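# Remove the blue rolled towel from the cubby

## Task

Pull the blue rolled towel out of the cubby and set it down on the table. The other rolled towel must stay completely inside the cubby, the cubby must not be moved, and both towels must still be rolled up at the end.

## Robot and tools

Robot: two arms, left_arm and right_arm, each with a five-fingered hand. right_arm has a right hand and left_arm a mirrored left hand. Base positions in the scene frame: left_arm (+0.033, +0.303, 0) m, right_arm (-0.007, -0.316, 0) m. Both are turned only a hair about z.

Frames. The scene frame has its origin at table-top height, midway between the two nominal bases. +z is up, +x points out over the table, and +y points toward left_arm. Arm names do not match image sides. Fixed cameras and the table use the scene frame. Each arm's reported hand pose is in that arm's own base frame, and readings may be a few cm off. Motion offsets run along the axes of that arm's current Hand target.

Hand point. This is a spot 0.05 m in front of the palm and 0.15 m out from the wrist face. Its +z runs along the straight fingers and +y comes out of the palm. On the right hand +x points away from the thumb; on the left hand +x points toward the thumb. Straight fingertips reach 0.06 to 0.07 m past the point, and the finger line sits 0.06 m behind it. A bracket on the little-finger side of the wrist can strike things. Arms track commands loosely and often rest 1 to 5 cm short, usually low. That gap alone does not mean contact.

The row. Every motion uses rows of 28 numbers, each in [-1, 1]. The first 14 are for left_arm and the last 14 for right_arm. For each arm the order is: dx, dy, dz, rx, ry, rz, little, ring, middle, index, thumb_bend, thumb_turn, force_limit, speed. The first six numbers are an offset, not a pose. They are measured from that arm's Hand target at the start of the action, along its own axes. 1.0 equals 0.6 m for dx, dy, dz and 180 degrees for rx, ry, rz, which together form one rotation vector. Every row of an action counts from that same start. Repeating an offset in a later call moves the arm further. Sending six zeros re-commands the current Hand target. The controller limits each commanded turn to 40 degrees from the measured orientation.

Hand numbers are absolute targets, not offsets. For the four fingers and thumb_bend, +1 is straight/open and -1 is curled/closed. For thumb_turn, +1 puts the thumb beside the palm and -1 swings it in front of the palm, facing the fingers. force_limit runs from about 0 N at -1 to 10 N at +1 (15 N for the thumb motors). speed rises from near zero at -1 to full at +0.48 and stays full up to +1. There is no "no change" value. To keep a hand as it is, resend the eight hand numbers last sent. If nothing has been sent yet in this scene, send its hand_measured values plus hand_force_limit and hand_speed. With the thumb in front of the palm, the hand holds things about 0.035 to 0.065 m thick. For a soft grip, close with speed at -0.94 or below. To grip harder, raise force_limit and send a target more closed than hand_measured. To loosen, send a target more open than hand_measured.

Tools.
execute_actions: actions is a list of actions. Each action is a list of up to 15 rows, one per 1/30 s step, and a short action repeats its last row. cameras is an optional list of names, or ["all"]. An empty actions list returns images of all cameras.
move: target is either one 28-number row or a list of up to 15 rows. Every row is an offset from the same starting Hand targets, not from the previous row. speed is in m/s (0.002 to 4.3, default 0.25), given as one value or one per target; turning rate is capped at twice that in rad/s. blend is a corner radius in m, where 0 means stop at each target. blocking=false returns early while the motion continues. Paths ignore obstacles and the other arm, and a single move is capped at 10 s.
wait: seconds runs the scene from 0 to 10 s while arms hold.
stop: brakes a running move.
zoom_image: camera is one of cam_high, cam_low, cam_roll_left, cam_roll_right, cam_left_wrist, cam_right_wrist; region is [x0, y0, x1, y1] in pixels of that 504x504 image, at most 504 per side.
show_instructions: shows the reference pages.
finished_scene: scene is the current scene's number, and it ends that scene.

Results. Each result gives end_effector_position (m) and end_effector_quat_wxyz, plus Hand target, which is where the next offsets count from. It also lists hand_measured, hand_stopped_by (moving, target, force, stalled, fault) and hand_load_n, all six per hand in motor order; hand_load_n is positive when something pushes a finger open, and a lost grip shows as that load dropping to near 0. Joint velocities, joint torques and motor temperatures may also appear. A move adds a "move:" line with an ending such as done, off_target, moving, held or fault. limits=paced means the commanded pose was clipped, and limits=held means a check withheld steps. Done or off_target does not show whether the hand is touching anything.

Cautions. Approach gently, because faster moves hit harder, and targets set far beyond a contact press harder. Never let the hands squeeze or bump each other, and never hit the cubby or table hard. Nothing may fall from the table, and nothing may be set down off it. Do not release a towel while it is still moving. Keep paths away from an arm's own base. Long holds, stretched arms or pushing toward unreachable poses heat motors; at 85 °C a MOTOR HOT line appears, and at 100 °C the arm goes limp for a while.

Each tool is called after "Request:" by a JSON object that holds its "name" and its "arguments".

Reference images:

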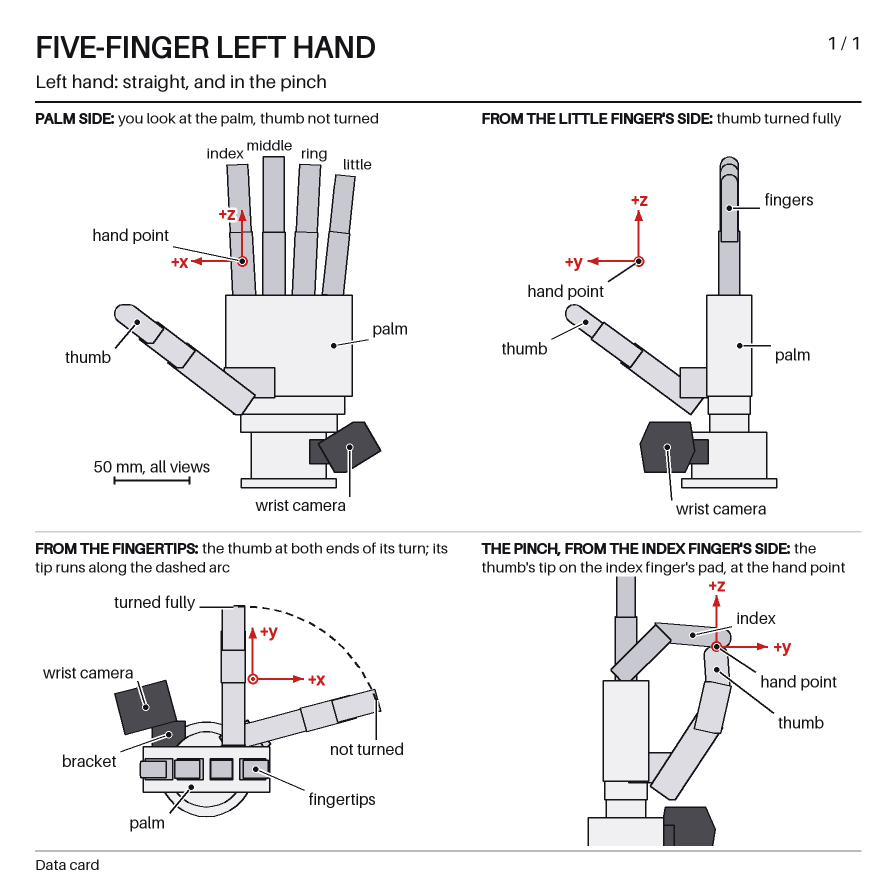

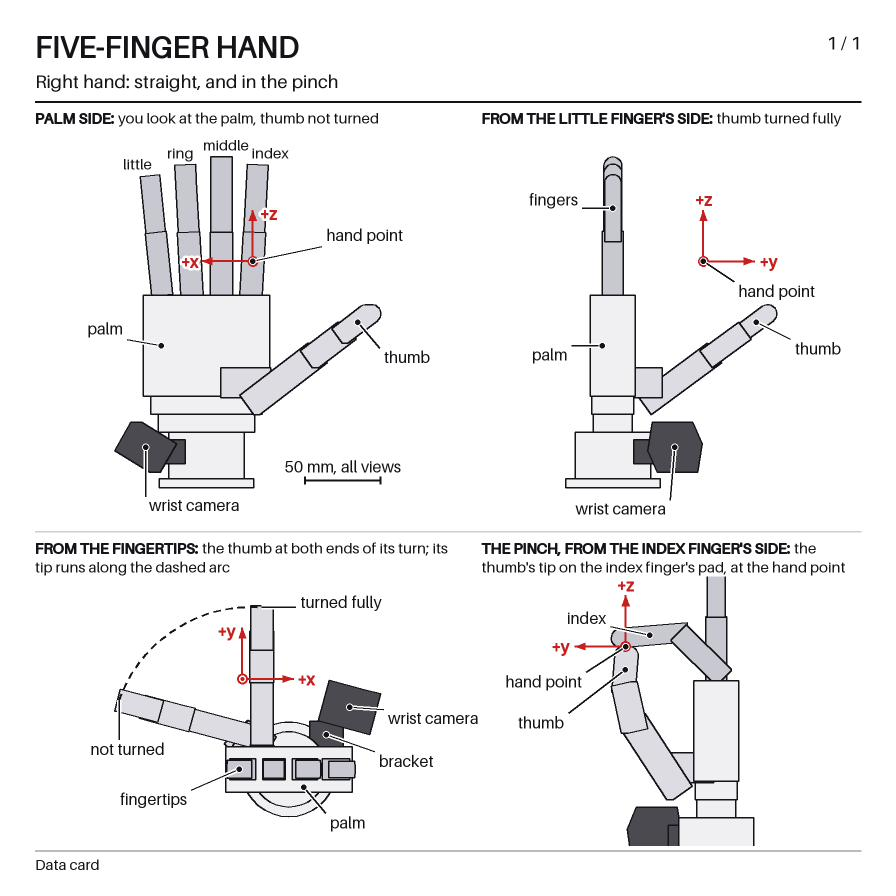

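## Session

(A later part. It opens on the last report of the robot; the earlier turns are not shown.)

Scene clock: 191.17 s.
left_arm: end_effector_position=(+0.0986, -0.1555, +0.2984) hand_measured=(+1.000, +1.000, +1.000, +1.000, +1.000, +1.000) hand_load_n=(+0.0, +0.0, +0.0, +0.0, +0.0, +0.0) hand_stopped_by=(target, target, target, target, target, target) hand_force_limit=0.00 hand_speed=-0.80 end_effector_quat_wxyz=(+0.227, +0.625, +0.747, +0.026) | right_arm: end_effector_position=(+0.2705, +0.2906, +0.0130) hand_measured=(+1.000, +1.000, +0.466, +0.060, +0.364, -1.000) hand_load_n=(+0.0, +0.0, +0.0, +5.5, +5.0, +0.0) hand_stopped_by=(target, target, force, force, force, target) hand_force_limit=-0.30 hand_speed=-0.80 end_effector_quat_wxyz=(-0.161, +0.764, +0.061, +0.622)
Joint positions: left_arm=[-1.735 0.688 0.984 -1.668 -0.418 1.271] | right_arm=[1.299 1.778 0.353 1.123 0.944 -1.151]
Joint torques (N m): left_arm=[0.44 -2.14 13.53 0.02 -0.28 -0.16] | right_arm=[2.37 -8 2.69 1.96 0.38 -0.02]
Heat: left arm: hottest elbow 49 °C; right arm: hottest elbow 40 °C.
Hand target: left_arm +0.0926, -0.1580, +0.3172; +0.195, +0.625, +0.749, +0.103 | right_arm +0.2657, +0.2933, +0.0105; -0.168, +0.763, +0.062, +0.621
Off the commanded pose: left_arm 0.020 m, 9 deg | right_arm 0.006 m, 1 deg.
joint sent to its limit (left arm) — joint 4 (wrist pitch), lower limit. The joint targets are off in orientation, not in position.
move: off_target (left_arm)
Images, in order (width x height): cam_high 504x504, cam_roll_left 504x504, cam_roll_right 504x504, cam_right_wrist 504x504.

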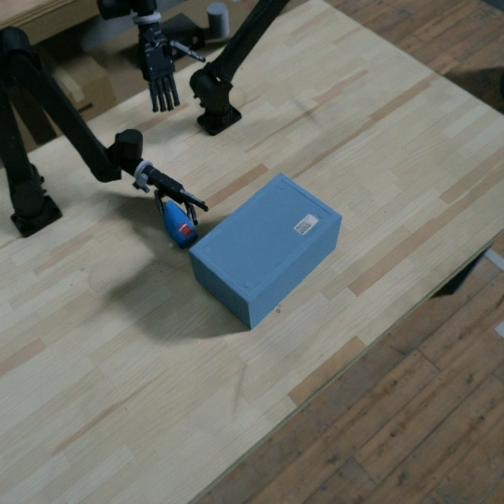

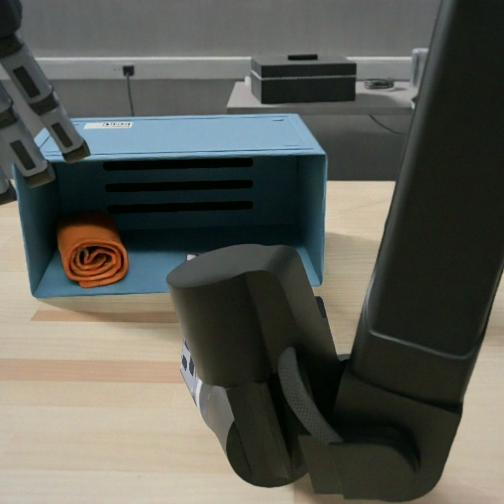

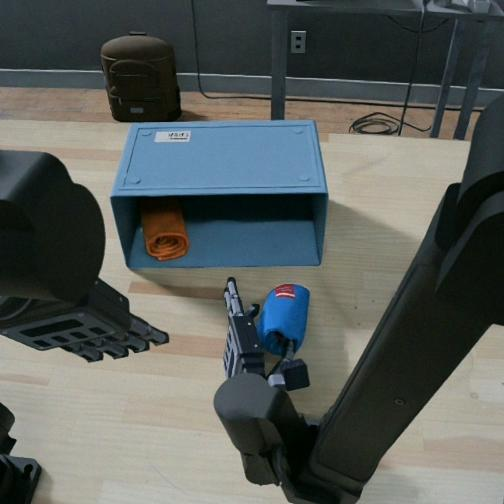

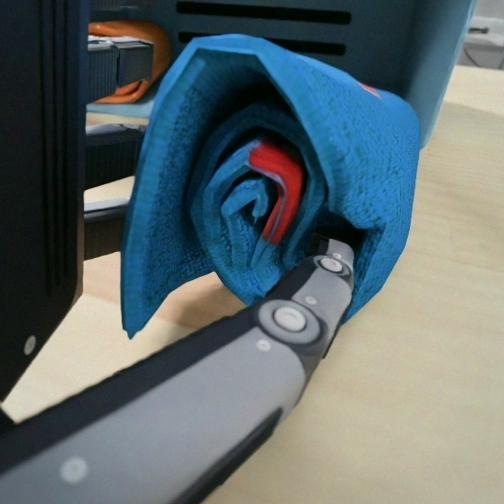

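Request:
{"name": "move", "arguments": {"target": [[0,0,0,0,0,0,1,1,1,1,1,1,0,-0.8,-0.0145,0.0026,0.0026,0,0,0,1,1,-0.5,-0.5,-0.5,-1,-0.3,-0.8]], "speed": 0.05, "cameras": ["cam_right_wrist"]}}

Request:
{"name": "move", "arguments": {"target": [[0,0,0,0,0,0,1,1,1,1,1,1,0,-0.8,0,0,0,0,0,0,1,1,1,1,1,-1,-0.3,-0.8]], "speed": 0.05, "cameras": ["cam_roll_right","cam_right_wrist"]}}

Scene clock: 193.40 s.
left_arm: end_effector_position=(+0.0986, -0.1555, +0.2984) hand_measured=(+1.000, +1.000, +1.000, +1.000, +1.000, +1.000) hand_load_n=(+0.0, +0.0, +0.0, +0.0, +0.0, +0.0) hand_stopped_by=(target, target, target, target, target, target) hand_force_limit=0.00 hand_speed=-0.80 end_effector_quat_wxyz=(+0.227, +0.625, +0.747, +0.026) | right_arm: end_effector_position=(+0.2705, +0.2901, +0.0070) hand_measured=(+1.000, +1.000, +0.466, +0.060, +0.364, -1.000) hand_load_n=(+0.0, +0.0, +0.0, +4.5, +5.0, -1.5) hand_stopped_by=(target, target, force, force, force, target) hand_force_limit=-0.30 hand_speed=-0.80 end_effector_quat_wxyz=(-0.163, +0.762, +0.057, +0.624)
Joint positions: left_arm=[-1.735 0.688 0.984 -1.668 -0.418 1.271] | right_arm=[1.3 1.816 0.353 1.171 0.948 -1.151]
Joint torques (N m): left_arm=[0.73 -1.9 13.56 -0.17 -0.27 -0.19] | right_arm=[2.26 -7.59 2.66 1.72 0.25 -0.02]
Heat: left arm: hottest elbow 49 °C; right arm: hottest elbow 40 °C.
Hand target: left_arm +0.0926, -0.1580, +0.3172; +0.195, +0.625, +0.749, +0.103 | right_arm +0.2658, +0.2932, +0.0014; -0.168, +0.763, +0.062, +0.621
Off the commanded pose: left_arm 0.020 m, 9 deg | right_arm 0.008 m, 1 deg.
joint sent to its limit (left arm) — joint 4 (wrist pitch), lower limit. The joint targets are off in orientation, not in position.
move: off_target (left_arm)
Images, in order (width x height): cam_right_wrist 504x504.

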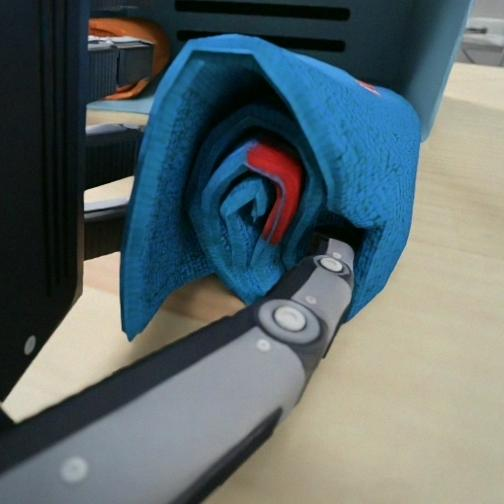

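Scene clock: 195.90 s.
left_arm: end_effector_position=(+0.0986, -0.1555, +0.2984) hand_measured=(+1.000, +1.000, +1.000, +1.000, +1.000, +1.000) hand_load_n=(+0.0, +0.0, +0.0, +0.0, -0.5, +0.0) hand_stopped_by=(target, target, target, target, target, target) hand_force_limit=0.00 hand_speed=-0.80 end_effector_quat_wxyz=(+0.227, +0.625, +0.747, +0.026) | right_arm: end_effector_position=(+0.2702, +0.2896, +0.0052) hand_measured=(+1.000, +1.000, +1.000, +1.000, +1.000, -1.000) hand_load_n=(+0.0, -0.5, +0.0, +0.0, +0.0, +0.5) hand_stopped_by=(target, target, target, target, target, target) hand_force_limit=-0.30 hand_speed=-0.80 end_effector_quat_wxyz=(-0.162, +0.763, +0.059, +0.624)
Joint positions: left_arm=[-1.735 0.688 0.984 -1.668 -0.418 1.271] | right_arm=[1.3 1.823 0.353 1.174 0.949 -1.151]
Joint torques (N m): left_arm=[0.44 -1.96 13.61 -0.24 -0.29 -0.14] | right_arm=[2.32 -8.12 2.59 1.65 0.22 -0.02]
Heat: left arm: hottest elbow 49 °C; right arm: hottest elbow 39 °C.
Hand target: left_arm +0.0926, -0.1580, +0.3172; +0.195, +0.625, +0.749, +0.103 | right_arm +0.2658, +0.2932, +0.0015; -0.168, +0.763, +0.062, +0.621
Off the commanded pose: left_arm 0.020 m, 9 deg | right_arm 0.007 m, 1 deg.
joint sent to its limit (left arm) — joint 4 (wrist pitch), lower limit. The joint targets are off in orientation, not in position.
move: off_target (left_arm)
Images, in order (width x height): cam_roll_right 504x504, cam_right_wrist 504x504.

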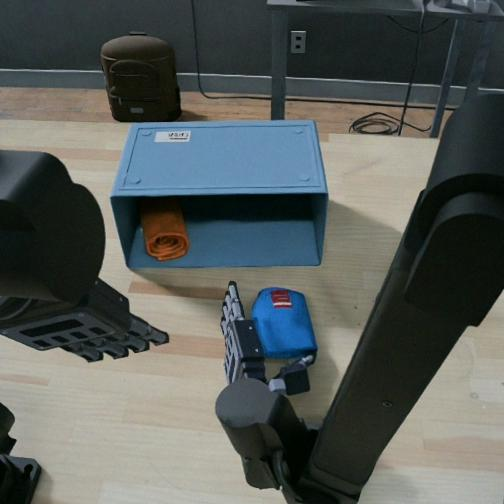

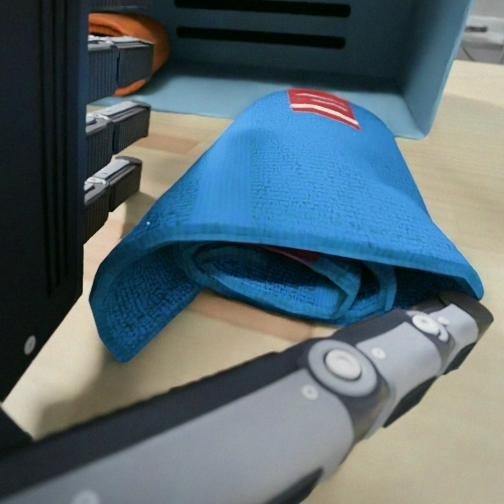

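Request:
{"name": "move", "arguments": {"target": [[0,0,0,0,0,0,1,1,1,1,1,1,0,-0.8,0,0,-0.07,0,0,0,1,1,1,1,1,-1,-0.3,-0.8],[0,0,0,0,0,0,1,1,1,1,1,1,0,-0.8,0.2,-0.03,-0.1,0,0,0,1,1,1,1,1,-1,-0.3,-0.8]], "speed": 0.12, "cameras": ["all"]}}

Request:
{"name": "zoom_image", "arguments": {"camera": "cam_roll_right", "region": [100, 170, 350, 390]}}

Scene clock: 199.70 s.
left_arm: end_effector_position=(+0.0986, -0.1555, +0.2984) hand_measured=(+1.000, +1.000, +1.000, +1.000, +1.000, +1.000) hand_load_n=(+0.5, +0.0, +0.0, +0.0, +0.0, +0.0) hand_stopped_by=(target, target, target, target, target, target) hand_force_limit=0.00 hand_speed=-0.80 end_effector_quat_wxyz=(+0.227, +0.625, +0.747, +0.026) | right_arm: end_effector_position=(+0.2285, +0.2582, +0.1144) hand_measured=(+1.000, +1.000, +1.000, +1.000, +1.000, -1.000) hand_load_n=(+0.0, +0.0, +0.0, +0.0, +0.0, +0.0) hand_stopped_by=(target, target, target, target, target, target) hand_force_limit=-0.30 hand_speed=-0.80 end_effector_quat_wxyz=(-0.147, +0.767, +0.080, +0.619)
Joint positions: left_arm=[-1.735 0.688 0.984 -1.668 -0.418 1.271] | right_arm=[1.425 1.158 0.309 0.453 1.054 -1.092]
Joint torques (N m): left_arm=[0.67 -1.79 13.57 0.02 -0.26 -0.21] | right_arm=[1.14 -5.01 9.91 0.94 0.28 0]
Heat: left arm: hottest elbow 49 °C; right arm: hottest elbow 39 °C.
Hand target: left_arm +0.0926, -0.1580, +0.3172; +0.195, +0.625, +0.749, +0.103 | right_arm +0.2312, +0.2764, +0.1312; -0.168, +0.763, +0.063, +0.621
Off the commanded pose: left_arm 0.020 m, 9 deg | right_arm 0.025 m, 3 deg.
joint sent to its limit (left arm) — joint 4 (wrist pitch), lower limit. The joint targets are off in orientation, not in position.
move: off_target (left_arm, right_arm)

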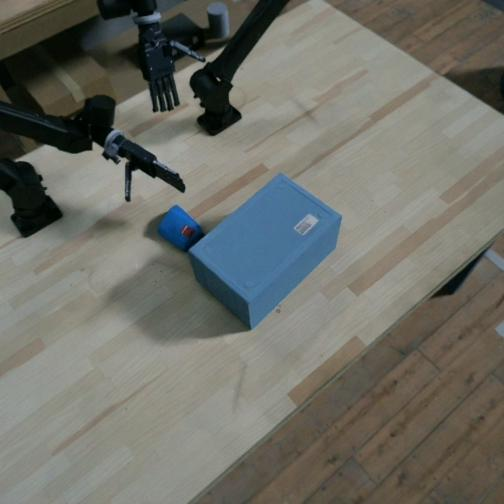

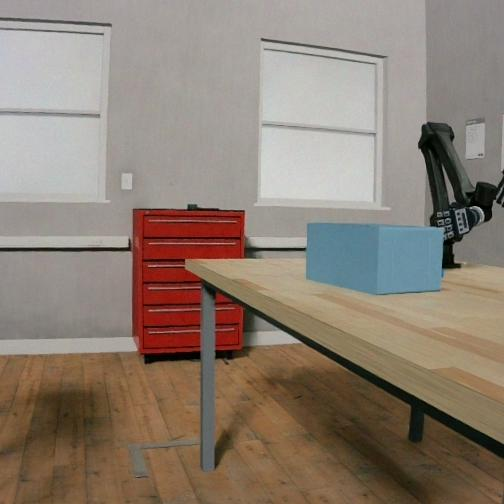

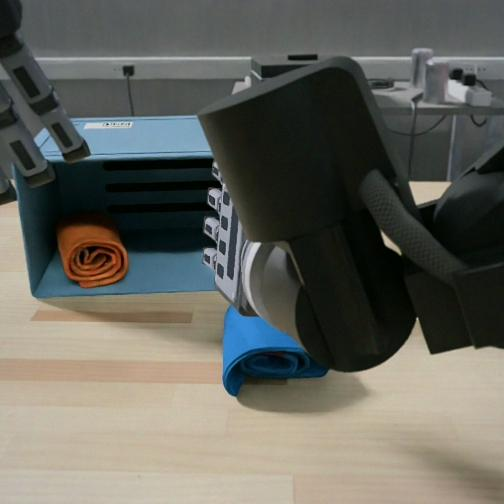

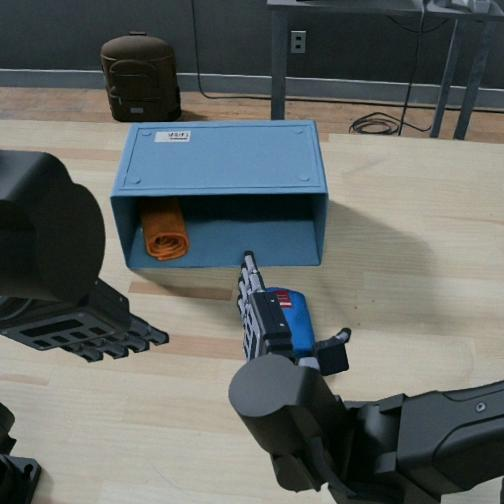

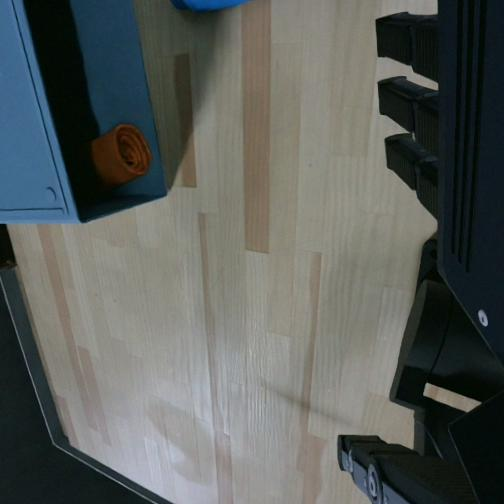

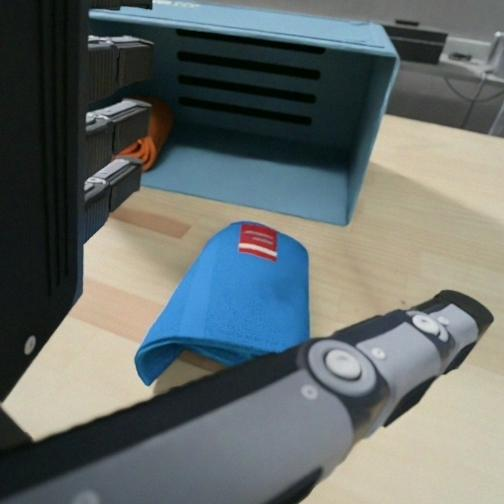

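Scaled by 2.016.

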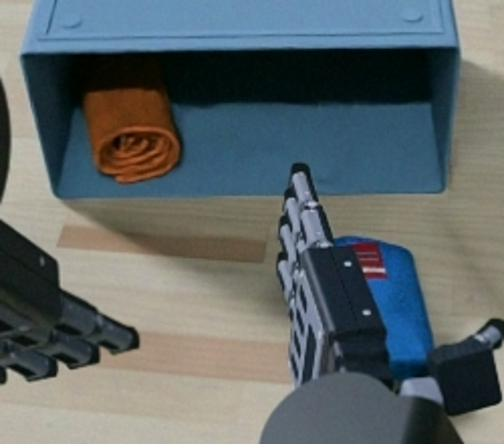

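Request:
{"name": "finished_scene", "arguments": {"scene": 1}}

The scene is finished: the task was done.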